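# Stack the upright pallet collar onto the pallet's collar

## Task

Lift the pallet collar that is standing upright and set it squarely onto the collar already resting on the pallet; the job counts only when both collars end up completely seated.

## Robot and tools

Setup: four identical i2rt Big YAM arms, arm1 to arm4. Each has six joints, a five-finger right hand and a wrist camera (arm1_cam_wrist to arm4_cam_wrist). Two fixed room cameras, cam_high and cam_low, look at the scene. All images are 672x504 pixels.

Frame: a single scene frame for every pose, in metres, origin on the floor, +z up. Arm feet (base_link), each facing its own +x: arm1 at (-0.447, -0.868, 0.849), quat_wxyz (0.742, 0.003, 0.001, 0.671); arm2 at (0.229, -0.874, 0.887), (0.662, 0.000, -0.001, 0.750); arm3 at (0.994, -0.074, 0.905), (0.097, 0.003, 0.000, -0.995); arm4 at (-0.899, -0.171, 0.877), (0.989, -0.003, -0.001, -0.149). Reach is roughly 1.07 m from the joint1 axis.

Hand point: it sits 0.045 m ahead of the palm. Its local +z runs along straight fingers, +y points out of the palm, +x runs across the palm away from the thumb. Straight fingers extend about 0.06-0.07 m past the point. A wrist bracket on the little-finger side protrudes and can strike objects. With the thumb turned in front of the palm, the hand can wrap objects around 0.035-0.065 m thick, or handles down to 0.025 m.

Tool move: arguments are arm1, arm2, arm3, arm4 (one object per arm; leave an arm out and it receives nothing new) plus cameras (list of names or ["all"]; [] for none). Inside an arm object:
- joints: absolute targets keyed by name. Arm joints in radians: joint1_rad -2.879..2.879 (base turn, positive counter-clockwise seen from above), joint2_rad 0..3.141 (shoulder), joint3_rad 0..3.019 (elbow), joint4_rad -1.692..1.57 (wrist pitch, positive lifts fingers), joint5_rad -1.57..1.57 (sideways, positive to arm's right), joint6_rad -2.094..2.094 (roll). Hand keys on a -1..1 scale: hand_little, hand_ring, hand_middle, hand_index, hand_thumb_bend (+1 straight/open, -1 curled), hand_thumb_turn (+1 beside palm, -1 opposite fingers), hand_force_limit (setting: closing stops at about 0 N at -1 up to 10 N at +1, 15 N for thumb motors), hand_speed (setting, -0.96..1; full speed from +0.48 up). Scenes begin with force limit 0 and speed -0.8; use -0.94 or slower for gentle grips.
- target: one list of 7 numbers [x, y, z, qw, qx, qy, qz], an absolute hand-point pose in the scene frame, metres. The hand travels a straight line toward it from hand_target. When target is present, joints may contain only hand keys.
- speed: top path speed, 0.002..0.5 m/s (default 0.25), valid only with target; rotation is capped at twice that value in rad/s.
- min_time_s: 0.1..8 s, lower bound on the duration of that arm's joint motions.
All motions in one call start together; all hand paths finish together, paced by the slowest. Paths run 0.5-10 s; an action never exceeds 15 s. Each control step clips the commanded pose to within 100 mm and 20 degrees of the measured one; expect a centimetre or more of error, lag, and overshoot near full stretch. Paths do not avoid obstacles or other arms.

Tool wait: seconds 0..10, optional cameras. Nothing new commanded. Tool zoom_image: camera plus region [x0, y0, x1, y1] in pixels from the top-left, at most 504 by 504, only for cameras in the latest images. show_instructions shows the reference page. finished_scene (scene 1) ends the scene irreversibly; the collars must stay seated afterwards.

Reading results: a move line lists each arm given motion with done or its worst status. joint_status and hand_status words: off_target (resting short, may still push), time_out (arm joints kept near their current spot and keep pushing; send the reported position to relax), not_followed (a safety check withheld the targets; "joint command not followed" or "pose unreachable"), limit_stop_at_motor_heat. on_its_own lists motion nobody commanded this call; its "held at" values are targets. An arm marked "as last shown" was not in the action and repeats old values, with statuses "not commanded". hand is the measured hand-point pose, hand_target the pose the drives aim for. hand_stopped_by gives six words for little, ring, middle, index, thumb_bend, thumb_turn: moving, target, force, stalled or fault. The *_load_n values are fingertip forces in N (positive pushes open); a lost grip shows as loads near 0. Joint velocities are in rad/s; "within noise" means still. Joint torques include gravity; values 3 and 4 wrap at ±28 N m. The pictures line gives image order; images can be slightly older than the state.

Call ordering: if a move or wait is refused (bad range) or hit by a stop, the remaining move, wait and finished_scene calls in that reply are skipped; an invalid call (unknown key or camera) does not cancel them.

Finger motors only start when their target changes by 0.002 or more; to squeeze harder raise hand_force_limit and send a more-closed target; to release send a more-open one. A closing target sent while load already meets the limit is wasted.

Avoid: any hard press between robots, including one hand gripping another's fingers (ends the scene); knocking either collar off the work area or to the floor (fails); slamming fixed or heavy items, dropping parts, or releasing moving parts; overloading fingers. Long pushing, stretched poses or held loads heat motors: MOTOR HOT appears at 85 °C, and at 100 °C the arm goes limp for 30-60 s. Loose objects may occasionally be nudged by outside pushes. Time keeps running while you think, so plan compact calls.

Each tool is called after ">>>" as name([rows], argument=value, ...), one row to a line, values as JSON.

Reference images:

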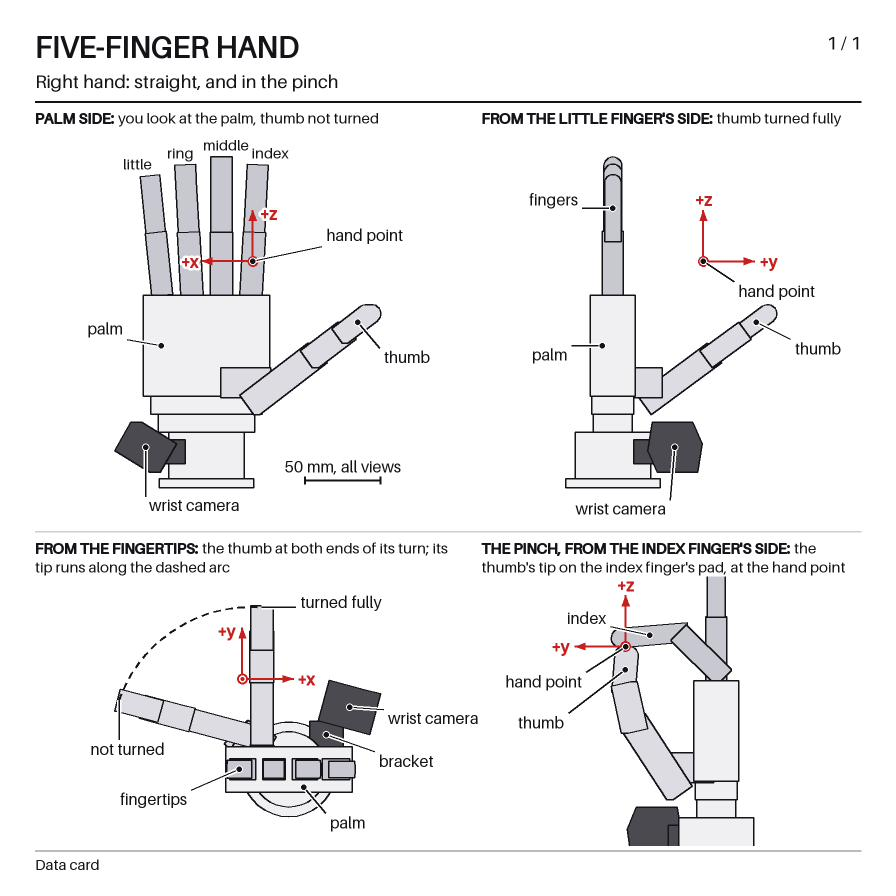

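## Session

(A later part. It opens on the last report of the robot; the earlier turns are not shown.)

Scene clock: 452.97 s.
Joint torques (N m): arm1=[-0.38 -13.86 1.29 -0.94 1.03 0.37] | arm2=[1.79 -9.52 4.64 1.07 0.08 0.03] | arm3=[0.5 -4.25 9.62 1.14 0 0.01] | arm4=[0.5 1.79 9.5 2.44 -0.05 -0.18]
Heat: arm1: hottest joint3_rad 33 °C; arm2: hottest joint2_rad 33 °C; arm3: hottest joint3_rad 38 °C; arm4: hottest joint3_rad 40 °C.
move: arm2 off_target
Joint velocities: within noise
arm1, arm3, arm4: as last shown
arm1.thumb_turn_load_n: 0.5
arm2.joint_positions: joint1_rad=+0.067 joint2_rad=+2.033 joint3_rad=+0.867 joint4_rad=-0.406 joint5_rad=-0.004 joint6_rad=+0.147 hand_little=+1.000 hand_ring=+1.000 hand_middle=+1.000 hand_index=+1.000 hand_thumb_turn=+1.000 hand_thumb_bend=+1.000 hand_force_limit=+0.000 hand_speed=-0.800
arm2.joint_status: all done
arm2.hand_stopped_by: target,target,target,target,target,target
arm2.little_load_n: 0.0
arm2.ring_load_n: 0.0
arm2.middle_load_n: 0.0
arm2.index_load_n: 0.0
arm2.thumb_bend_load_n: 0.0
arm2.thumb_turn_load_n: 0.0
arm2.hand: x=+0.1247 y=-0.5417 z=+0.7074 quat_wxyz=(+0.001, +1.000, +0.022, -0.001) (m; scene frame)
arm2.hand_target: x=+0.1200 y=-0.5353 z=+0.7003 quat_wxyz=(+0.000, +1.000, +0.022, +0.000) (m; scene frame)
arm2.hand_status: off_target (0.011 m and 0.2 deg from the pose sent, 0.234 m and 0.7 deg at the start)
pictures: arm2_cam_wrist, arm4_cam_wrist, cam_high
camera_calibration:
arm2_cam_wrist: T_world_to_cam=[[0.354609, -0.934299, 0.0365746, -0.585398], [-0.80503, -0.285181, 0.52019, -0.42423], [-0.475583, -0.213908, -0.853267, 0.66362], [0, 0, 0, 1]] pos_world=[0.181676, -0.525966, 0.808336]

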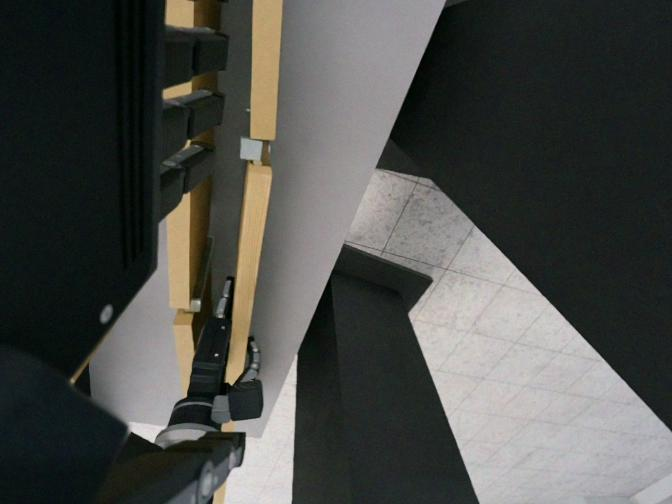

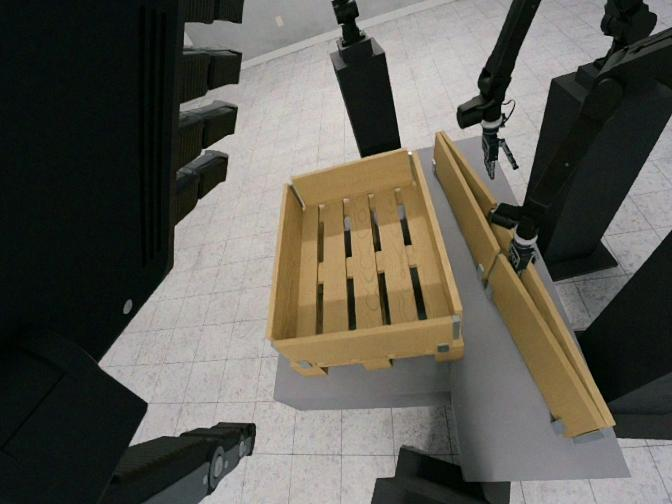

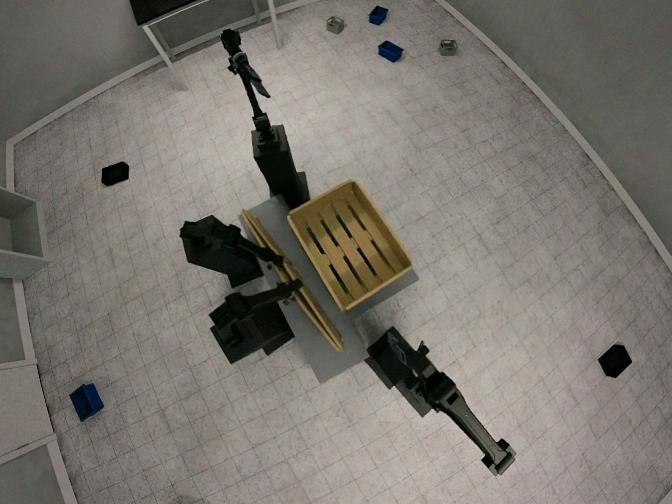

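>>> move(arm1={"joints": {"hand_thumb_bend": 1.0, "hand_speed": -0.2}})

>>> move(arm1={"joints": {"joint6_rad": -1.45}, "min_time_s": 2.0}, cameras=["arm1_cam_wrist", "arm2_cam_wrist", "cam_high", "arm4_cam_wrist"])

Scene clock: 499.80 s.
Joint torques (N m): arm1=[-0.56 -13.86 1.17 -0.91 0.91 0.26] | arm2=[1.9 -9.52 4.66 1.13 0.06 0.03] | arm3=[0.67 -4.01 9.72 1.18 -0.01 0.02] | arm4=[0.5 1.73 9.51 2.43 -0.05 -0.17]
Heat: arm1: hottest joint5_rad 33 °C; arm2: hottest joint3_rad 34 °C; arm3: hottest joint3_rad 36 °C; arm4: hottest joint3_rad 40 °C.
move: arm1 done
Joint velocities: within noise
arm1.joint_positions: joint1_rad=-0.618 joint2_rad=+2.548 joint3_rad=+1.179 joint4_rad=-0.154 joint5_rad=-0.016 joint6_rad=-0.801 hand_little=+1.000 hand_ring=+1.000 hand_middle=+1.000 hand_index=+1.000 hand_thumb_turn=-1.000 hand_thumb_bend=+1.000 hand_force_limit=+0.200 hand_speed=-0.200
arm1.joint_status: all done
arm1.hand_stopped_by: target,target,target,target,target,target
arm1.little_load_n: 0.0
arm1.ring_load_n: 0.0
arm1.middle_load_n: 0.0
arm1.index_load_n: 0.0
arm1.thumb_bend_load_n: 0.0
arm1.thumb_turn_load_n: 0.0
arm1.hand: x=-0.1721 y=-0.5796 z=+0.4888 quat_wxyz=(-0.024, +0.999, +0.041, +0.008) (m; scene frame)
arm1.hand_target: x=-0.1789 y=-0.5996 z=+0.4853 quat_wxyz=(+0.000, +1.000, +0.020, +0.000) (m; scene frame)
arm1.hand_status: not commanded
arm2, arm3, arm4: as last shown
arm3.index_load_n: -0.5
arm3.thumb_bend_load_n: -0.5
pictures: none

Scene clock: 504.10 s.
Joint torques (N m): arm1=[-0.91 -13.98 0.57 -0.83 1.55 -0.93] | arm2=[1.9 -9.52 4.63 1.17 0.06 0.04] | arm3=[0.26 -4.19 9.66 1.11 0.01 -0.03] | arm4=[0.5 1.85 9.47 2.44 -0.05 -0.18]
Heat: arm1: hottest joint5_rad 33 °C; arm2: hottest joint3_rad 34 °C; arm3: hottest joint3_rad 36 °C; arm4: hottest joint3_rad 40 °C.
move: arm1 time_out
Joint velocities: within noise
arm1.joint_positions: joint1_rad=-0.613 joint2_rad=+2.548 joint3_rad=+1.189 joint4_rad=-0.156 joint5_rad=-0.032 joint6_rad=-1.359 hand_little=+1.000 hand_ring=+1.000 hand_middle=+1.000 hand_index=+1.000 hand_thumb_turn=-1.000 hand_thumb_bend=+1.000 hand_force_limit=+0.200 hand_speed=-0.200
arm1.joint_status: joint6_rad time_out (moved -0.558 of -0.649)
arm1.hand_stopped_by: target,target,target,target,target,target
arm1.little_load_n: -1.5
arm1.ring_load_n: 0.0
arm1.middle_load_n: 0.0
arm1.index_load_n: 0.5
arm1.thumb_bend_load_n: 0.0
arm1.thumb_turn_load_n: 0.0
arm1.on_its_own: joint5_rad reads -0.032 and still pushes toward +0.006 since a time_out; joint6_rad reads -1.359 and still pushes toward -1.450 since a time_out
arm1.hand: x=-0.1348 y=-0.5754 z=+0.4891 quat_wxyz=(-0.031, +0.948, +0.317, +0.014) (m; scene frame)
arm1.hand_target: x=-0.1342 y=-0.6039 z=+0.4853 quat_wxyz=(+0.000, +0.937, +0.350, +0.000) (m; scene frame)
arm1.hand_status: not commanded
arm2, arm3, arm4: as last shown
arm3.index_load_n: 0.0
arm3.thumb_bend_load_n: 0.0
pictures: arm1_cam_wrist, arm2_cam_wrist, arm4_cam_wrist, cam_high
camera_calibration:
arm1_cam_wrist: T_world_to_cam=[[0.801971, -0.592675, -0.0746837, -0.194754], [-0.487863, -0.721974, 0.490656, -0.728133], [-0.344719, -0.357057, -0.868147, 0.292388], [0, 0, 0, 1]] pos_world=[-0.0982507, -0.53672, 0.596553]
arm2_cam_wrist: T_world_to_cam=[[0.354609, -0.934299, 0.0365746, -0.585398], [-0.80503, -0.285181, 0.52019, -0.42423], [-0.475583, -0.213908, -0.853267, 0.66362], [0, 0, 0, 1]] pos_world=[0.181676, -0.525966, 0.808336]

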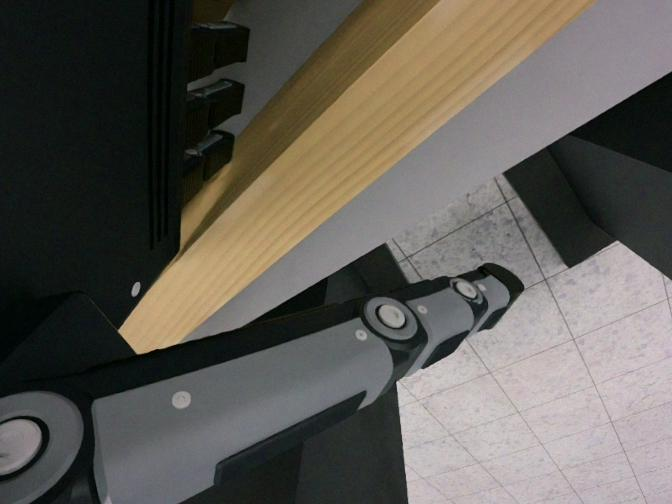

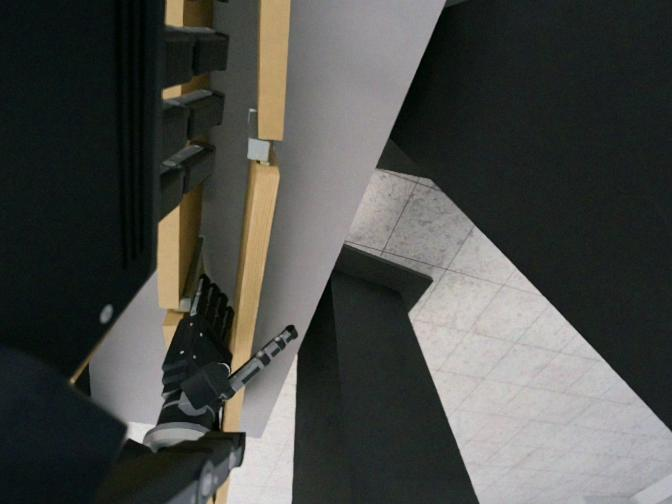

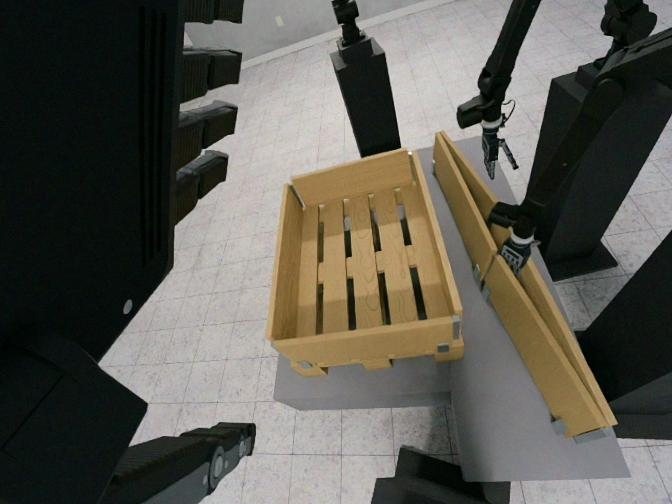

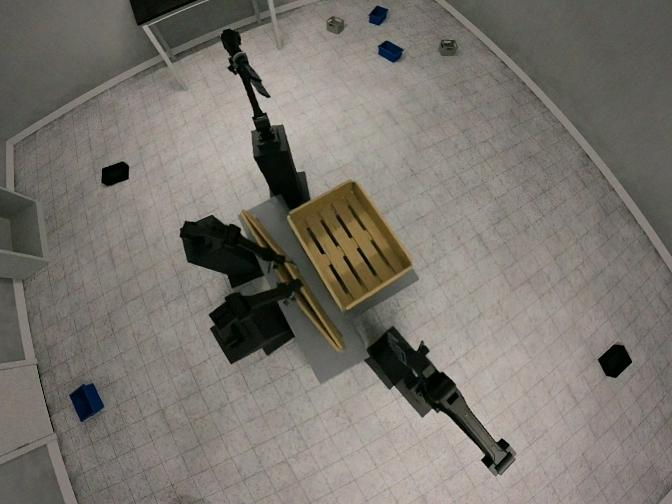

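>>> zoom_image(camera="arm2_cam_wrist", region=[150, 0, 300, 340])

Scaled by 1.482 from the camera's 672x504 image, which has a finer 960x720 frame.

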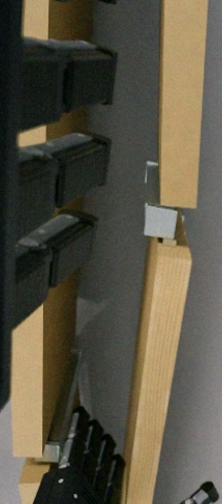

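>>> move(arm2={"target": [0.056, -0.525, 0.603, 0, 0.9986, 0.0523, 0], "speed": 0.15}, cameras=["arm2_cam_wrist"])

Scene clock: 522.40 s.
Joint torques (N m): arm1=[-0.97 -14.04 0.58 -0.81 1.55 -0.93] | arm2=[2.14 -11.46 3.3 1.37 0.04 0.01] | arm3=[0.73 -4.42 9.54 1.16 0.05 -0.02] | arm4=[0.38 1.67 9.5 2.43 -0.04 -0.17]
Heat: arm1: hottest joint5_rad 35 °C; arm2: hottest joint3_rad 34 °C; arm3: hottest joint3_rad 35 °C; arm4: hottest joint3_rad 40 °C.
move: arm2 off_target
Joint velocities: within noise
arm1, arm3, arm4: as last shown
arm1.thumb_turn_load_n: -0.5
arm1.on_its_own: joint5_rad reads -0.032 and still pushes toward +0.006 since a time_out; joint6_rad reads -1.359 and still pushes toward -1.450 since a time_out
arm2.joint_positions: joint1_rad=+0.210 joint2_rad=+2.322 joint3_rad=+1.032 joint4_rad=-0.282 joint5_rad=-0.004 joint6_rad=+0.233 hand_little=+1.000 hand_ring=+1.000 hand_middle=+1.000 hand_index=+1.000 hand_thumb_turn=+1.000 hand_thumb_bend=+1.000 hand_force_limit=+0.000 hand_speed=-0.800
arm2.joint_status: not commanded
arm2.hand_stopped_by: target,target,target,target,target,target
arm2.little_load_n: 0.0
arm2.ring_load_n: 0.0
arm2.middle_load_n: 0.0
arm2.index_load_n: 0.0
arm2.thumb_bend_load_n: 0.0
arm2.thumb_turn_load_n: 0.0
arm2.hand: x=+0.0619 y=-0.5262 z=+0.6130 quat_wxyz=(+0.001, +0.999, +0.051, -0.001) (m; scene frame)
arm2.hand_target: x=+0.0562 y=-0.5253 z=+0.6033 quat_wxyz=(+0.000, +0.999, +0.052, +0.000) (m; scene frame)
arm2.hand_status: off_target (0.012 m and 0.2 deg from the pose sent, 0.126 m and 3.5 deg at the start)
pictures: arm2_cam_wrist
camera_calibration:
arm2_cam_wrist: T_world_to_cam=[[0.408119, -0.912189, 0.036735, -0.537009], [-0.787428, -0.331369, 0.519761, -0.446446], [-0.461947, -0.241051, -0.853522, 0.541598], [0, 0, 0, 1]] pos_world=[0.11781, -0.507239, 0.714037]

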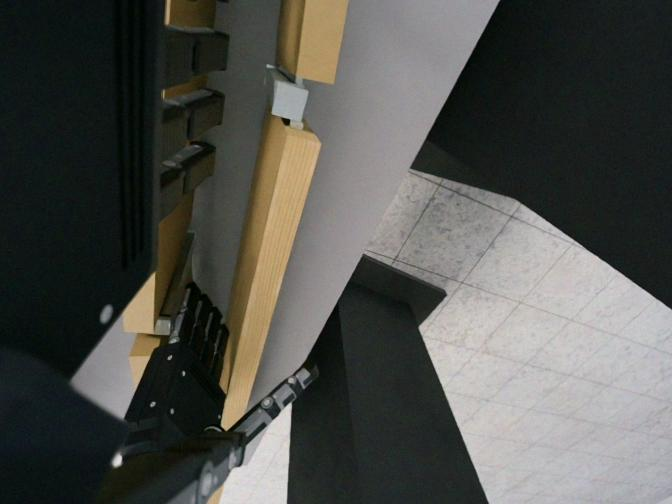

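>>> zoom_image(camera="arm2_cam_wrist", region=[110, 0, 370, 360])

Scaled by 1.400 from the camera's 672x504 image, which has a finer 960x720 frame.

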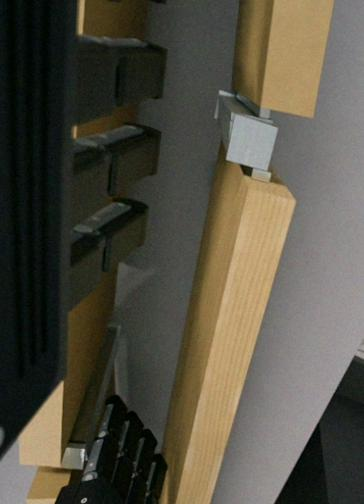

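>>> move(arm2={"target": [0.048, -0.531, 0.480, 0, 0.9986, 0.0523, 0], "speed": 0.1}, cameras=["arm2_cam_wrist", "arm4_cam_wrist", "cam_high"])

Scene clock: 536.73 s.
Joint torques (N m): arm1=[-1.08 -13.98 0.53 -0.84 1.53 -0.92] | arm2=[2.37 -11.05 2.39 1.5 0.19 0.05] | arm3=[0.73 -4.07 9.68 1.1 0.04 -0.01] | arm4=[0.44 1.79 9.48 2.43 -0.06 -0.17]
Heat: arm1: hottest joint5_rad 35 °C; arm2: hottest joint3_rad 34 °C; arm3: hottest joint3_rad 35 °C; arm4: hottest joint3_rad 40 °C.
move: arm2 off_target
Joint velocities: within noise
arm1, arm3, arm4: as last shown
arm1.joint_positions: joint1_rad=-0.612 joint2_rad=+2.547 joint3_rad=+1.190 joint4_rad=-0.156 joint5_rad=-0.032 joint6_rad=-1.361 hand_little=+1.000 hand_ring=+1.000 hand_middle=+1.000 hand_index=+1.000 hand_thumb_turn=-1.000 hand_thumb_bend=+1.000 hand_force_limit=+0.200 hand_speed=-0.200
arm1.thumb_turn_load_n: 0.0
arm1.on_its_own: joint5_rad reads -0.032 and still pushes toward +0.006 since a time_out; joint6_rad reads -1.361 and still pushes toward -1.450 since a time_out
arm1.hand: x=-0.1344 y=-0.5746 z=+0.4893 quat_wxyz=(-0.031, +0.947, +0.318, +0.015) (m; scene frame)
arm1.hand_target: x=-0.1341 y=-0.6037 z=+0.4854 quat_wxyz=(+0.000, +0.937, +0.350, +0.001) (m; scene frame)
arm2.joint_positions: joint1_rad=+0.227 joint2_rad=+2.635 joint3_rad=+1.201 joint4_rad=-0.131 joint5_rad=-0.008 joint6_rad=+0.253 hand_little=+1.000 hand_ring=+1.000 hand_middle=+1.000 hand_index=+1.000 hand_thumb_turn=+1.000 hand_thumb_bend=+1.000 hand_force_limit=+0.000 hand_speed=-0.800
arm2.joint_status: not commanded
arm2.hand_stopped_by: target,target,target,target,target,target
arm2.little_load_n: 0.0
arm2.ring_load_n: 0.0
arm2.middle_load_n: 0.0
arm2.index_load_n: 0.0
arm2.thumb_bend_load_n: 0.5
arm2.thumb_turn_load_n: -2.5
arm2.hand: x=+0.0529 y=-0.5253 z=+0.4954 quat_wxyz=(-0.001, +0.999, +0.049, -0.004) (m; scene frame)
arm2.hand_target: x=+0.0484 y=-0.5313 z=+0.4807 quat_wxyz=(+0.000, +0.999, +0.052, +0.000) (m; scene frame)
arm2.hand_status: off_target (0.017 m and 0.6 deg from the pose sent, 0.134 m and 0.2 deg at the start)
pictures: arm2_cam_wrist, arm4_cam_wrist, cam_high
camera_calibration:
arm2_cam_wrist: T_world_to_cam=[[0.405933, -0.913394, 0.0304978, -0.525561], [-0.785347, -0.331571, 0.522772, -0.393759], [-0.467385, -0.236162, -0.851927, 0.439296], [0, 0, 0, 1]] pos_world=[0.109425, -0.506858, 0.596122]

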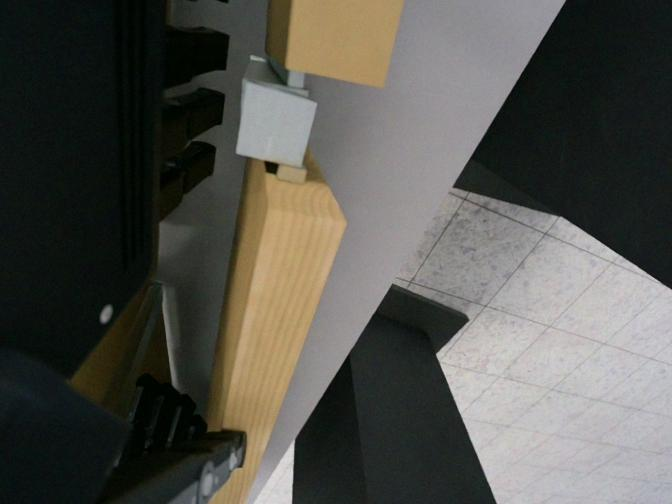

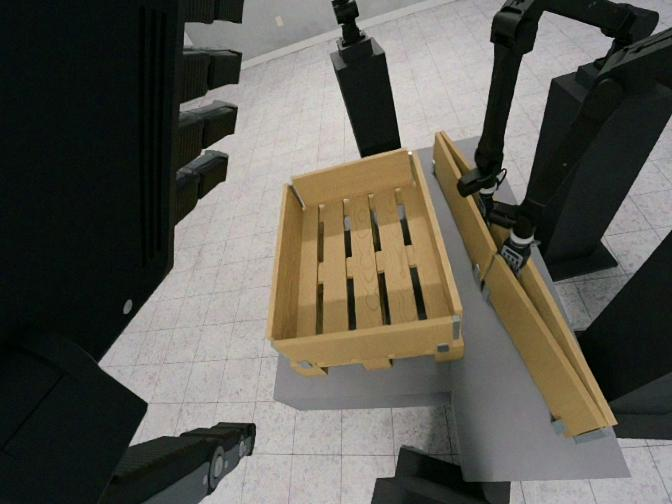

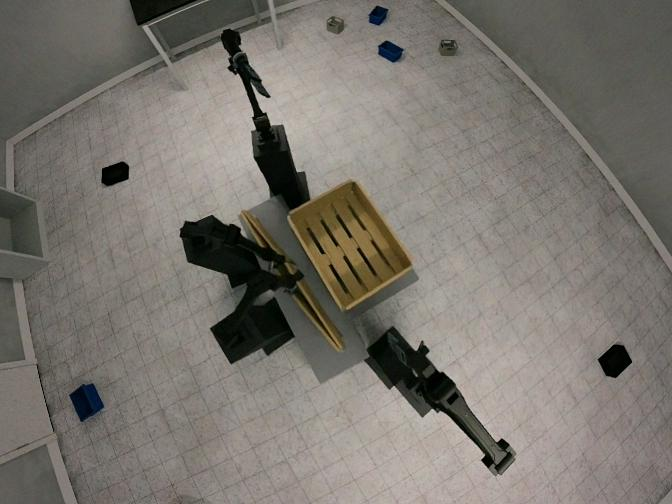

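>>> move(arm2={"target": [0.048, -0.465, 0.485, 0, 0.9986, 0.0523, 0], "speed": 0.06}, cameras=["arm2_cam_wrist", "arm4_cam_wrist", "cam_high", "arm1_cam_wrist"])

Scene clock: 544.47 s.
Joint torques (N m): arm1=[-2.26 -14.1 -0.01 -0.87 1.19 -0.4] | arm2=[-0.09 -14.39 5 1.01 0.04 -0.23] | arm3=[0.44 -3.6 9.72 1.13 0.02 0.01] | arm4=[0.44 1.79 9.47 2.4 -0.05 -0.18]
Heat: arm1: hottest joint5_rad 36 °C; arm2: hottest joint2_rad 34 °C; arm3: hottest joint3_rad 35 °C; arm4: hottest joint3_rad 40 °C.
move: arm2 off_target
Joint velocities: within noise
arm1, arm3, arm4: as last shown
arm1.joint_positions: joint1_rad=-0.598 joint2_rad=+2.547 joint3_rad=+1.197 joint4_rad=-0.154 joint5_rad=-0.023 joint6_rad=-1.412 hand_little=+1.000 hand_ring=+1.000 hand_middle=+1.000 hand_index=+1.000 hand_thumb_turn=-1.000 hand_thumb_bend=+1.000 hand_force_limit=+0.200 hand_speed=-0.200
arm1.little_load_n: 0.0
arm1.index_load_n: 0.0
arm1.on_its_own: joint6_rad reads -1.412 and still pushes toward -1.450 since a time_out; joint6_rad moved -0.051 toward your old target -1.450
arm1.hand: x=-0.1306 y=-0.5664 z=+0.4902 quat_wxyz=(-0.029, +0.936, +0.349, +0.022) (m; scene frame)
arm1.hand_target: x=-0.1340 y=-0.6037 z=+0.4854 quat_wxyz=(+0.000, +0.937, +0.351, +0.001) (m; scene frame)
arm2.joint_positions: joint1_rad=+0.213 joint2_rad=+2.675 joint3_rad=+1.358 joint4_rad=-0.281 joint5_rad=-0.003 joint6_rad=+0.237 hand_little=+1.000 hand_ring=+1.000 hand_middle=+1.000 hand_index=+1.000 hand_thumb_turn=+1.000 hand_thumb_bend=+1.000 hand_force_limit=+0.000 hand_speed=-0.800
arm2.joint_status: not commanded
arm2.hand_stopped_by: target,target,target,target,target,target
arm2.little_load_n: 0.0
arm2.ring_load_n: 0.0
arm2.middle_load_n: 0.0
arm2.index_load_n: 0.0
arm2.thumb_bend_load_n: 0.0
arm2.thumb_turn_load_n: 0.0
arm2.hand: x=+0.0463 y=-0.4851 z=+0.4912 quat_wxyz=(+0.013, +0.999, +0.050, +0.003) (m; scene frame)
arm2.hand_target: x=+0.0483 y=-0.4655 z=+0.4857 quat_wxyz=(+0.000, +0.999, +0.052, +0.000) (m; scene frame)
arm2.hand_status: off_target (0.021 m and 1.6 deg from the pose sent, 0.061 m and 0.5 deg at the start)
pictures: arm1_cam_wrist, arm2_cam_wrist, arm4_cam_wrist, cam_high
camera_calibration:
arm1_cam_wrist: T_world_to_cam=[[0.840923, -0.537687, -0.0611603, -0.163116], [-0.446938, -0.753789, 0.481715, -0.728463], [-0.305114, -0.37775, -0.874191, 0.294448], [0, 0, 0, 1]] pos_world=[-0.0985696, -0.525584, 0.598339]
arm2_cam_wrist: T_world_to_cam=[[0.406942, -0.911332, 0.0622237, -0.500669], [-0.792452, -0.318335, 0.520272, -0.375541], [-0.454333, -0.26103, -0.851731, 0.429282], [0, 0, 0, 1]] pos_world=[0.101181, -0.463768, 0.592169]

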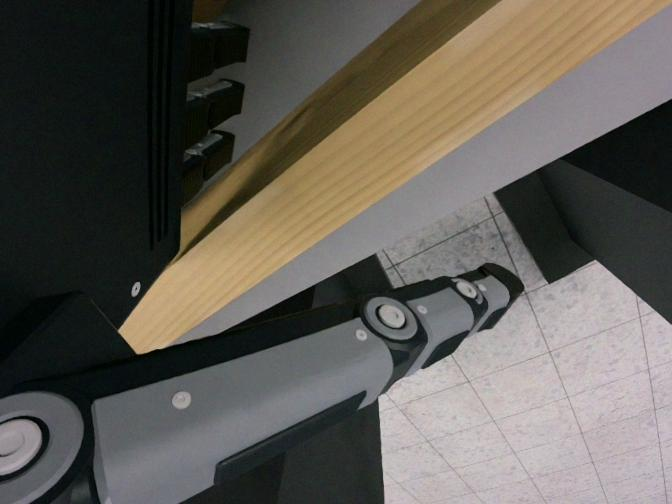

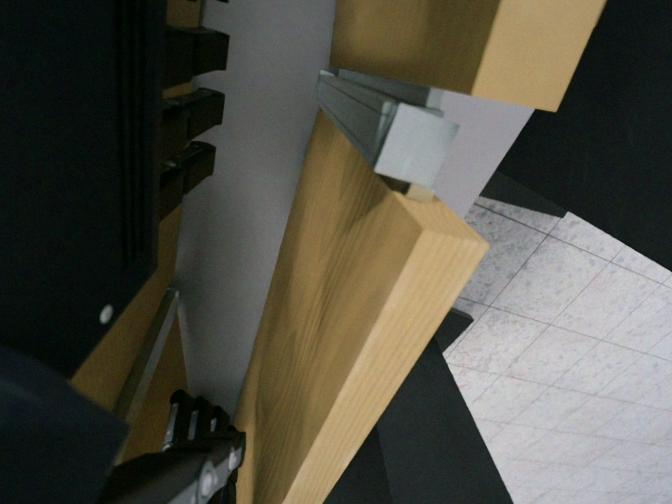

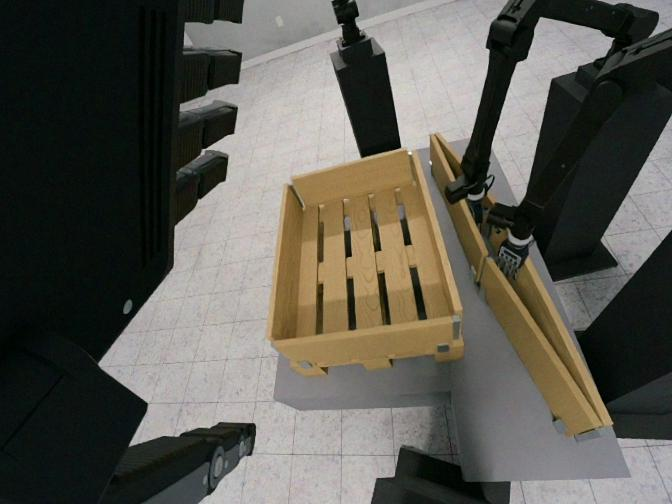

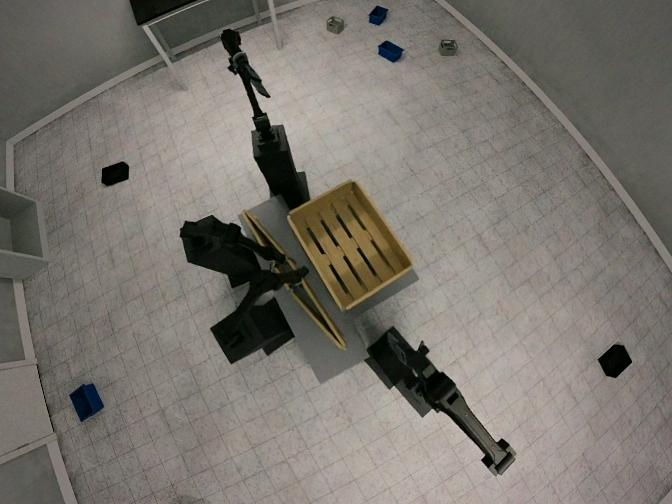

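>>> move(arm1={"target": [-0.134, -0.65, 0.488, 0, 0.937, 0.350, 0], "speed": 0.06}, arm2={"target": [0.048, -0.42, 0.487, 0, 0.9986, 0.0523, 0], "speed": 0.06}, cameras=["arm2_cam_wrist", "arm4_cam_wrist", "cam_high", "arm1_cam_wrist"])

Scene clock: 550.13 s.
Joint torques (N m): arm1=[-2.78 -13.57 -1.87 -0.83 0.87 -0.31] | arm2=[-1.67 -15.15 6.69 1.1 0.25 -0.31] | arm3=[0.32 -3.9 9.7 1.21 0 -0.02] | arm4=[0.38 1.79 9.5 2.43 -0.05 -0.17]
Heat: arm1: hottest joint5_rad 35 °C; arm2: hottest joint3_rad 34 °C; arm3: hottest joint3_rad 35 °C; arm4: hottest joint3_rad 40 °C.
move: arm1 off_target; arm2 off_target
Joint velocities: within noise
arm1.joint_positions: joint1_rad=-0.663 joint2_rad=+2.527 joint3_rad=+1.119 joint4_rad=-0.080 joint5_rad=-0.017 joint6_rad=-1.491 hand_little=+1.000 hand_ring=+1.000 hand_middle=+1.000 hand_index=+1.000 hand_thumb_turn=-1.000 hand_thumb_bend=+1.000 hand_force_limit=+0.200 hand_speed=-0.200
arm1.joint_status: not commanded
arm1.hand_stopped_by: target,target,target,target,target,target
arm1.little_load_n: 0.0
arm1.ring_load_n: 0.0
arm1.middle_load_n: 0.0
arm1.index_load_n: 0.0
arm1.thumb_bend_load_n: 0.0
arm1.thumb_turn_load_n: 0.0
arm1.hand: x=-0.1201 y=-0.6026 z=+0.4930 quat_wxyz=(-0.028, +0.934, +0.355, +0.032) (m; scene frame)
arm1.hand_target: x=-0.1357 y=-0.6476 z=+0.4887 quat_wxyz=(-0.001, +0.937, +0.350, -0.001) (m; scene frame)
arm1.hand_status: off_target (0.050 m and 4.9 deg from the pose sent, 0.084 m and 4.1 deg at the start)
arm2.joint_positions: joint1_rad=+0.203 joint2_rad=+2.705 joint3_rad=+1.480 joint4_rad=-0.397 joint5_rad=-0.008 joint6_rad=+0.217 hand_little=+1.000 hand_ring=+1.000 hand_middle=+1.000 hand_index=+1.000 hand_thumb_turn=+1.000 hand_thumb_bend=+1.000 hand_force_limit=+0.000 hand_speed=-0.800
arm2.joint_status: not commanded
arm2.hand_stopped_by: target,target,target,target,target,target
arm2.little_load_n: 0.0
arm2.ring_load_n: 0.0
arm2.middle_load_n: 0.0
arm2.index_load_n: 0.0
arm2.thumb_bend_load_n: 0.0
arm2.thumb_turn_load_n: 0.0
arm2.hand: x=+0.0412 y=-0.4554 z=+0.4920 quat_wxyz=(+0.026, +0.998, +0.055, +0.004) (m; scene frame)
arm2.hand_target: x=+0.0487 y=-0.4210 z=+0.4888 quat_wxyz=(+0.000, +0.999, +0.052, +0.001) (m; scene frame)
arm2.hand_status: off_target (0.036 m and 3.0 deg from the pose sent, 0.065 m and 1.5 deg at the start)
arm3, arm4: as last shown
arm4.middle_load_n: 0.5
pictures: arm1_cam_wrist, arm2_cam_wrist, arm4_cam_wrist, cam_high
camera_calibration:
arm1_cam_wrist: T_world_to_cam=[[0.849116, -0.52613, -0.0467934, -0.190391], [-0.446435, -0.762191, 0.468786, -0.751131], [-0.282308, -0.377163, -0.882072, 0.293416], [0, 0, 0, 1]] pos_world=[-0.0908336, -0.56201, 0.602024]
arm2_cam_wrist: T_world_to_cam=[[0.415171, -0.90564, 0.0863111, -0.481263], [-0.791111, -0.312559, 0.525786, -0.370618], [-0.449195, -0.286573, -0.846227, 0.420907], [0, 0, 0, 1]] pos_world=[0.0956757, -0.431071, 0.592587]

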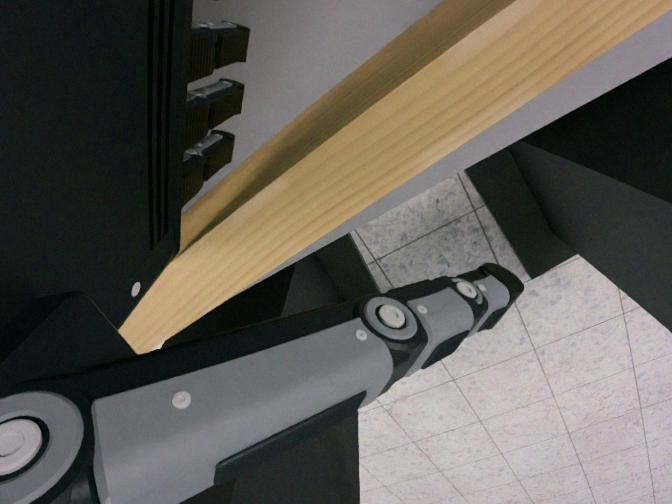

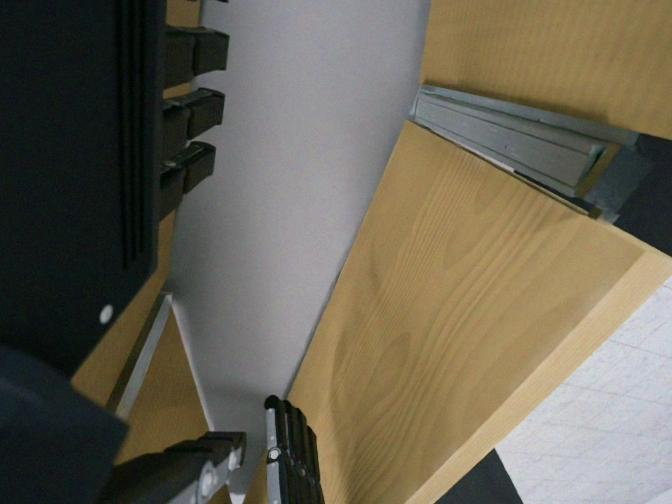

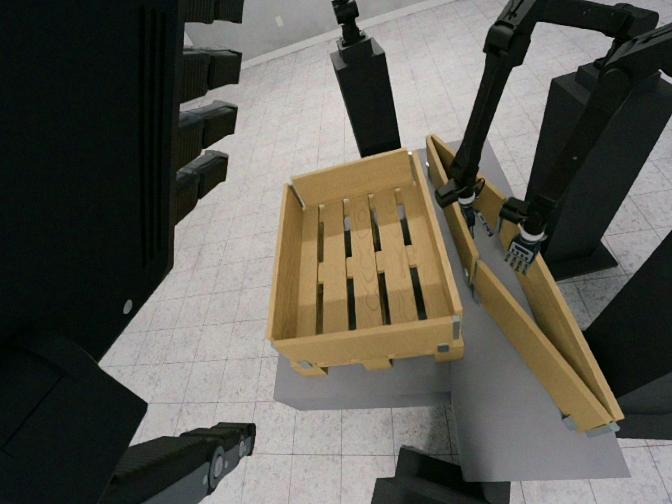

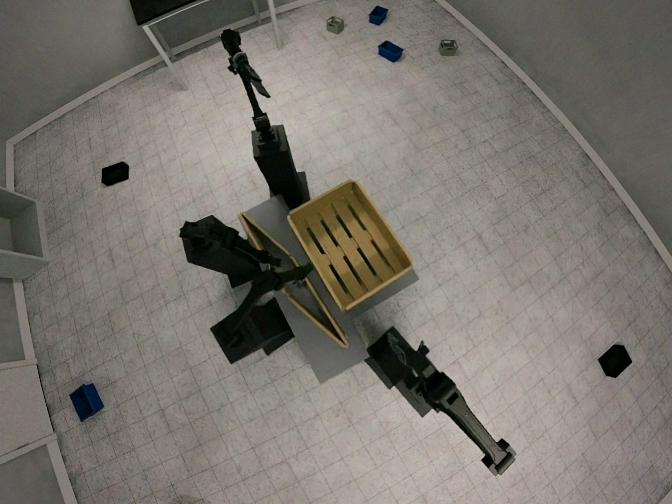

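>>> zoom_image(camera="cam_high", region=[230, 190, 360, 360])

Scaled by 2.965 from the camera's 672x504 image, which has a finer 960x720 frame.

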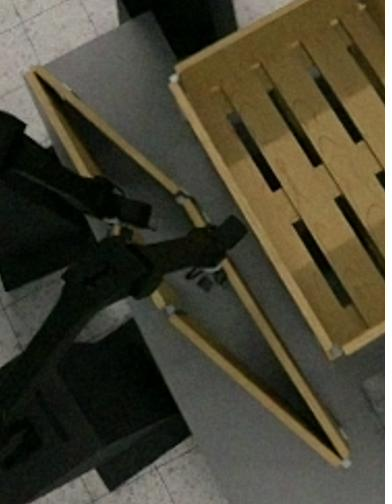

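>>> move(arm1={"target": [-0.134, -0.675, 0.49, 0, 0.937, 0.350, 0], "speed": 0.06}, arm2={"target": [0.046, -0.36, 0.49, 0, 0.9986, 0.0523, 0], "speed": 0.06}, cameras=["arm2_cam_wrist", "arm4_cam_wrist", "cam_high", "arm1_cam_wrist"])

>>> zoom_image(camera="cam_high", region=[230, 190, 360, 360])

Scene clock: 570.87 s.
Joint torques (N m): arm1=[-3.66 -12.63 -2.24 -0.87 1.05 -0.32] | arm2=[-2.32 -15.27 13.45 1.55 0.23 -0.26] | arm3=[0.85 -4.13 9.72 1.18 0 -0.01] | arm4=[0.44 1.79 9.51 2.44 -0.05 -0.18]
Heat: arm1: hottest joint2_rad 34 °C; arm2: hottest joint2_rad 36 °C; arm3: hottest joint3_rad 35 °C; arm4: hottest joint3_rad 40 °C.
move: arm1 off_target; arm2 off_target
Joint velocities: within noise
arm1.joint_positions: joint1_rad=-0.696 joint2_rad=+2.508 joint3_rad=+1.070 joint4_rad=-0.038 joint5_rad=-0.023 joint6_rad=-1.531 hand_little=+1.000 hand_ring=+1.000 hand_middle=+1.000 hand_index=+1.000 hand_thumb_turn=-1.000 hand_thumb_bend=+1.000 hand_force_limit=+0.200 hand_speed=-0.200
arm1.joint_status: not commanded
arm1.hand_stopped_by: target,target,target,target,target,target
arm1.little_load_n: 0.0
arm1.ring_load_n: -0.5
arm1.middle_load_n: 0.0
arm1.index_load_n: 0.0
arm1.thumb_bend_load_n: 0.0
arm1.thumb_turn_load_n: 0.0
arm1.hand: x=-0.1180 y=-0.6201 z=+0.4976 quat_wxyz=(-0.032, +0.932, +0.359, +0.037) (m; scene frame)
arm1.hand_target: x=-0.1367 y=-0.6716 z=+0.4913 quat_wxyz=(-0.002, +0.937, +0.350, -0.001) (m; scene frame)
arm1.hand_status: off_target (0.058 m and 5.7 deg from the pose sent, 0.074 m and 4.9 deg at the start)
arm2.joint_positions: joint1_rad=+0.190 joint2_rad=+2.733 joint3_rad=+1.583 joint4_rad=-0.552 joint5_rad=-0.004 joint6_rad=+0.184 hand_little=+1.000 hand_ring=+1.000 hand_middle=+1.000 hand_index=+1.000 hand_thumb_turn=+1.000 hand_thumb_bend=+1.000 hand_force_limit=+0.000 hand_speed=-0.800
arm2.joint_status: not commanded
arm2.hand_stopped_by: target,target,target,target,target,target
arm2.little_load_n: 0.0
arm2.ring_load_n: 0.0
arm2.middle_load_n: 0.0
arm2.index_load_n: 0.0
arm2.thumb_bend_load_n: 0.0
arm2.thumb_turn_load_n: 0.0
arm2.hand: x=+0.0468 y=-0.4459 z=+0.4983 quat_wxyz=(+0.064, +0.996, +0.065, +0.015) (m; scene frame)
arm2.hand_target: x=+0.0495 y=-0.3650 z=+0.5000 quat_wxyz=(-0.002, +0.999, +0.052, +0.002) (m; scene frame)
arm2.hand_status: off_target (0.086 m and 7.7 deg from the pose sent, 0.096 m and 3.0 deg at the start)
arm3.joint_positions: joint1_rad=+0.011 joint2_rad=+0.998 joint3_rad=+1.197 joint4_rad=-1.195 joint5_rad=-0.003 joint6_rad=-1.208 hand_little=+1.000 hand_ring=+1.000 hand_middle=+1.000 hand_index=+1.000 hand_thumb_turn=-1.000 hand_thumb_bend=+1.000 hand_force_limit=+0.000 hand_speed=-0.800
arm3.joint_status: not commanded
arm3.hand_stopped_by: target,target,target,target,target,target
arm3.little_load_n: 0.0
arm3.ring_load_n: 0.0
arm3.middle_load_n: 0.0
arm3.index_load_n: 0.0
arm3.thumb_bend_load_n: 0.0
arm3.thumb_turn_load_n: 0.0
arm3.hand: x=+0.6382 y=-0.1019 z=+1.2120 quat_wxyz=(+0.269, -0.075, -0.957, +0.080) (m; scene frame)
arm3.hand_target: x=+0.6387 y=-0.0976 z=+1.2119 quat_wxyz=(+0.268, -0.085, -0.957, +0.078) (m; scene frame)
arm3.hand_status: not commanded
arm4.joint_positions: joint1_rad=+0.165 joint2_rad=+0.592 joint3_rad=+1.411 joint4_rad=-1.198 joint5_rad=-0.235 joint6_rad=-1.053 hand_little=+1.000 hand_ring=+1.000 hand_middle=+1.000 hand_index=+1.000 hand_thumb_turn=+1.000 hand_thumb_bend=+1.000 hand_force_limit=+0.000 hand_speed=-0.800
arm4.joint_status: not commanded
arm4.hand_stopped_by: target,target,target,target,target,target
arm4.little_load_n: 0.0
arm4.ring_load_n: 0.0
arm4.middle_load_n: 0.0
arm4.index_load_n: 0.0
arm4.thumb_bend_load_n: 0.0
arm4.thumb_turn_load_n: 0.0
arm4.hand: x=-0.6633 y=-0.1909 z=+1.4018 quat_wxyz=(-0.200, +0.800, -0.199, +0.530) (m; scene frame)
arm4.hand_target: x=-0.6658 y=-0.1905 z=+1.4111 quat_wxyz=(-0.200, +0.794, -0.196, +0.539) (m; scene frame)
arm4.hand_status: not commanded
pictures: arm1_cam_wrist, arm2_cam_wrist, arm4_cam_wrist, cam_high
camera_calibration:
arm1_cam_wrist: T_world_to_cam=[[0.853769, -0.518596, -0.0462336, -0.196118], [-0.443222, -0.77052, 0.458098, -0.765086], [-0.273192, -0.370618, -0.887698, 0.299438], [0, 0, 0, 1]] pos_world=[-0.089859, -0.580243, 0.607228]
arm2_cam_wrist: T_world_to_cam=[[0.43046, -0.88738, 0.165109, -0.50732], [-0.798715, -0.28928, 0.527608, -0.35671], [-0.420426, -0.35899, -0.833288, 0.391334], [0, 0, 0, 1]] pos_world=[0.0979984, -0.41289, 0.59806]

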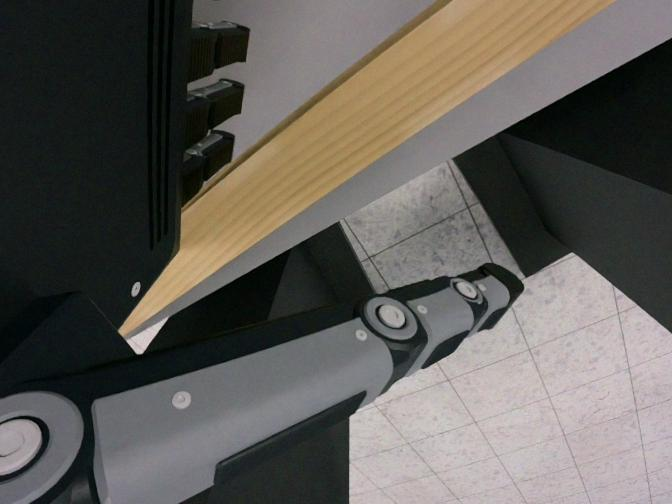

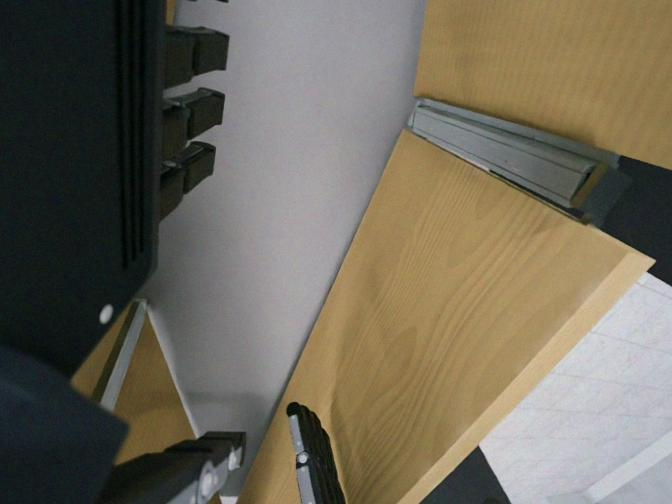

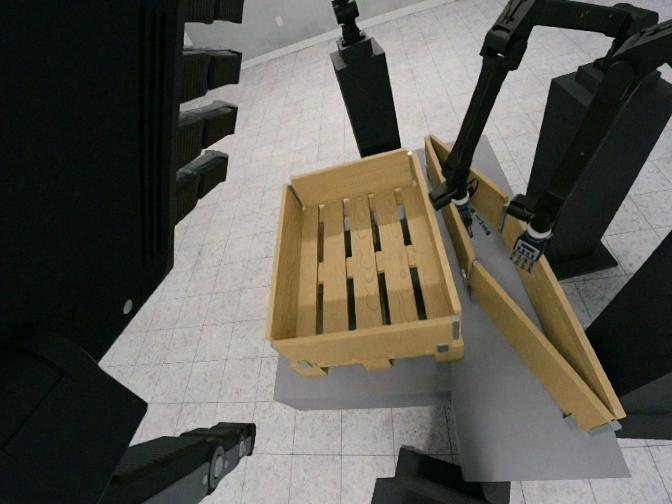

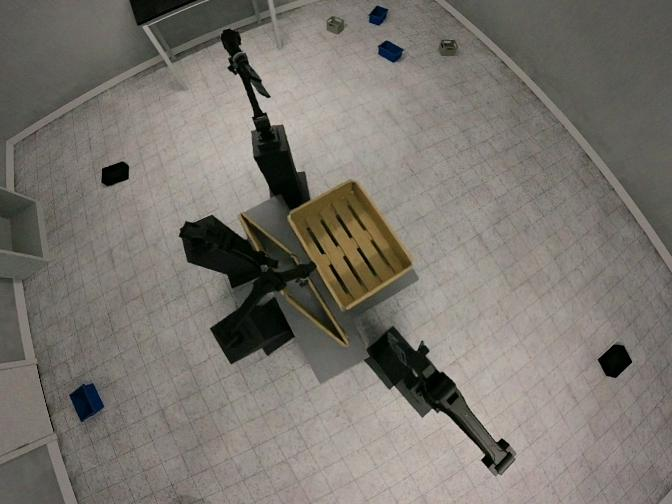

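Scaled by 2.965 from the camera's 672x504 image, which has a finer 960x720 frame.

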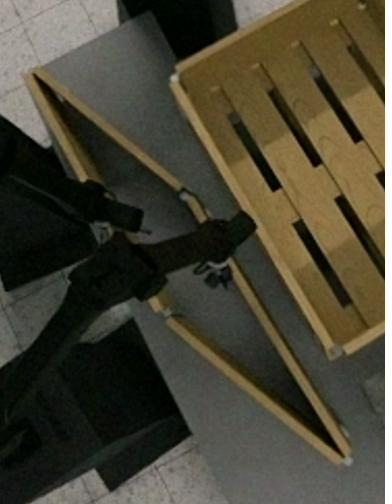

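>>> move(arm2={"target": [0.046, -0.43, 0.495, 0, 0.9986, 0.0523, 0], "speed": 0.1}, cameras=["cam_low", "arm2_cam_wrist", "arm3_cam_wrist", "cam_high"])

Scene clock: 583.37 s.
Joint torques (N m): arm1=[-3.25 -12.69 -2.09 -0.9 1.02 -0.29] | arm2=[0.62 -18.78 2.02 1.52 -0.02 -0.02] | arm3=[0.67 -3.96 9.63 1.02 0.03 0] | arm4=[0.44 1.85 9.48 2.43 -0.05 -0.18]
Heat: arm1: hottest joint5_rad 34 °C; arm2: hottest joint3_rad 41 °C; arm3: hottest joint3_rad 35 °C; arm4: hottest joint3_rad 40 °C.
move: arm2 off_target
Joint velocities: within noise
arm1, arm3, arm4: as last shown
arm1.joint_positions: joint1_rad=-0.700 joint2_rad=+2.508 joint3_rad=+1.067 joint4_rad=-0.038 joint5_rad=-0.022 joint6_rad=-1.535 hand_little=+1.000 hand_ring=+1.000 hand_middle=+1.000 hand_index=+1.000 hand_thumb_turn=-1.000 hand_thumb_bend=+1.000 hand_force_limit=+0.200 hand_speed=-0.200
arm1.thumb_bend_load_n: -0.5
arm1.hand: x=-0.1174 y=-0.6225 z=+0.4977 quat_wxyz=(-0.031, +0.932, +0.359, +0.036) (m; scene frame)
arm1.hand_target: x=-0.1367 y=-0.6717 z=+0.4913 quat_wxyz=(-0.001, +0.937, +0.350, -0.001) (m; scene frame)
arm2.joint_positions: joint1_rad=+0.190 joint2_rad=+2.725 joint3_rad=+1.503 joint4_rad=-0.389 joint5_rad=-0.002 joint6_rad=+0.195 hand_little=+1.000 hand_ring=+1.000 hand_middle=+1.000 hand_index=+1.000 hand_thumb_turn=+1.000 hand_thumb_bend=+1.000 hand_force_limit=+0.000 hand_speed=-0.800
arm2.joint_status: not commanded
arm2.hand_stopped_by: target,target,target,target,target,target
arm2.little_load_n: 0.0
arm2.ring_load_n: 0.0
arm2.middle_load_n: 0.0
arm2.index_load_n: 0.0
arm2.thumb_bend_load_n: 0.0
arm2.thumb_turn_load_n: -0.5
arm2.hand: x=+0.0471 y=-0.4477 z=+0.4842 quat_wxyz=(+0.020, +0.998, +0.060, +0.005) (m; scene frame)
arm2.hand_target: x=+0.0461 y=-0.4301 z=+0.4951 quat_wxyz=(+0.000, +0.999, +0.052, +0.000) (m; scene frame)
arm2.hand_status: off_target (0.021 m and 2.5 deg from the pose sent, 0.016 m and 7.7 deg at the start)
pictures: arm2_cam_wrist, arm3_cam_wrist, cam_high, cam_low
camera_calibration:
arm2_cam_wrist: T_world_to_cam=[[0.423985, -0.902496, 0.0757506, -0.469914], [-0.788449, -0.326661, 0.521191, -0.363641], [-0.445628, -0.280703, -0.850072, 0.423566], [0, 0, 0, 1]] pos_world=[0.101277, -0.423987, 0.585184]
arm3_cam_wrist: T_world_to_cam=[[-0.0977238, 0.993031, -0.0658815, 0.243727], [0.995065, 0.0986395, 0.0107862, -0.643448], [0.0172095, -0.0645023, -0.997769, 1.31145], [0, 0, 0, 1]] pos_world=[0.641521, -0.0939678, 1.33152]

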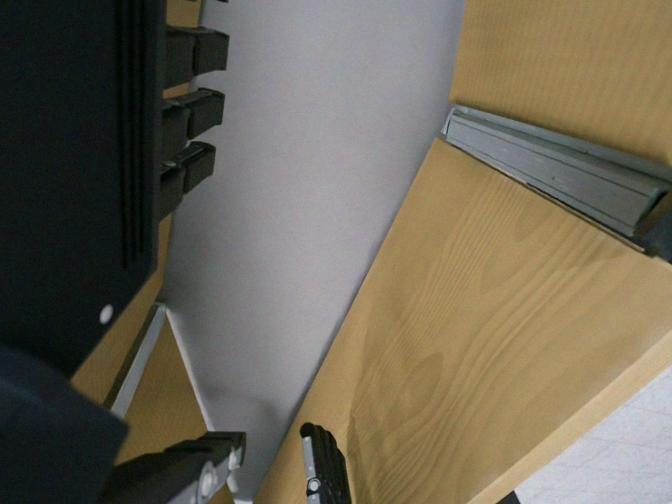

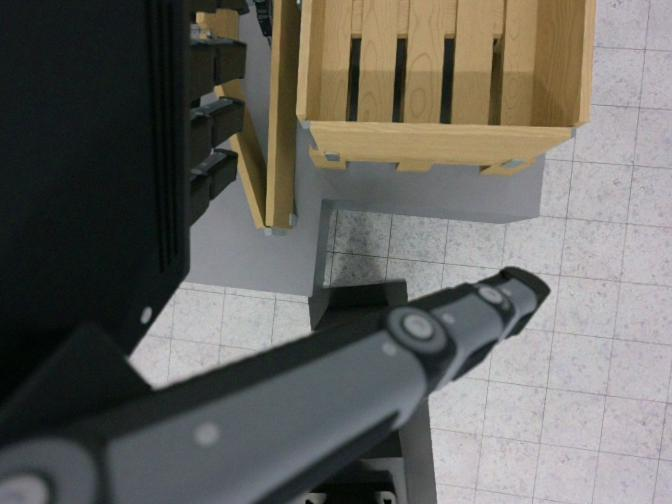

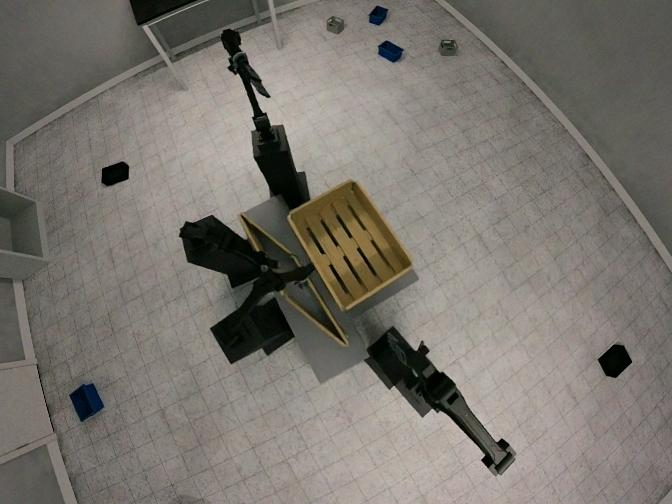

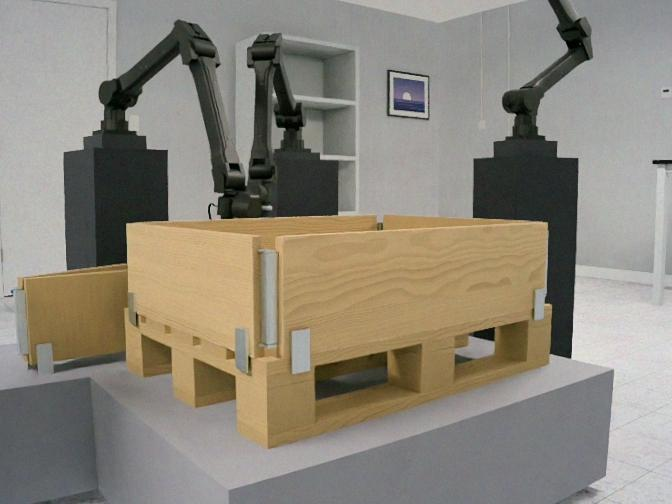

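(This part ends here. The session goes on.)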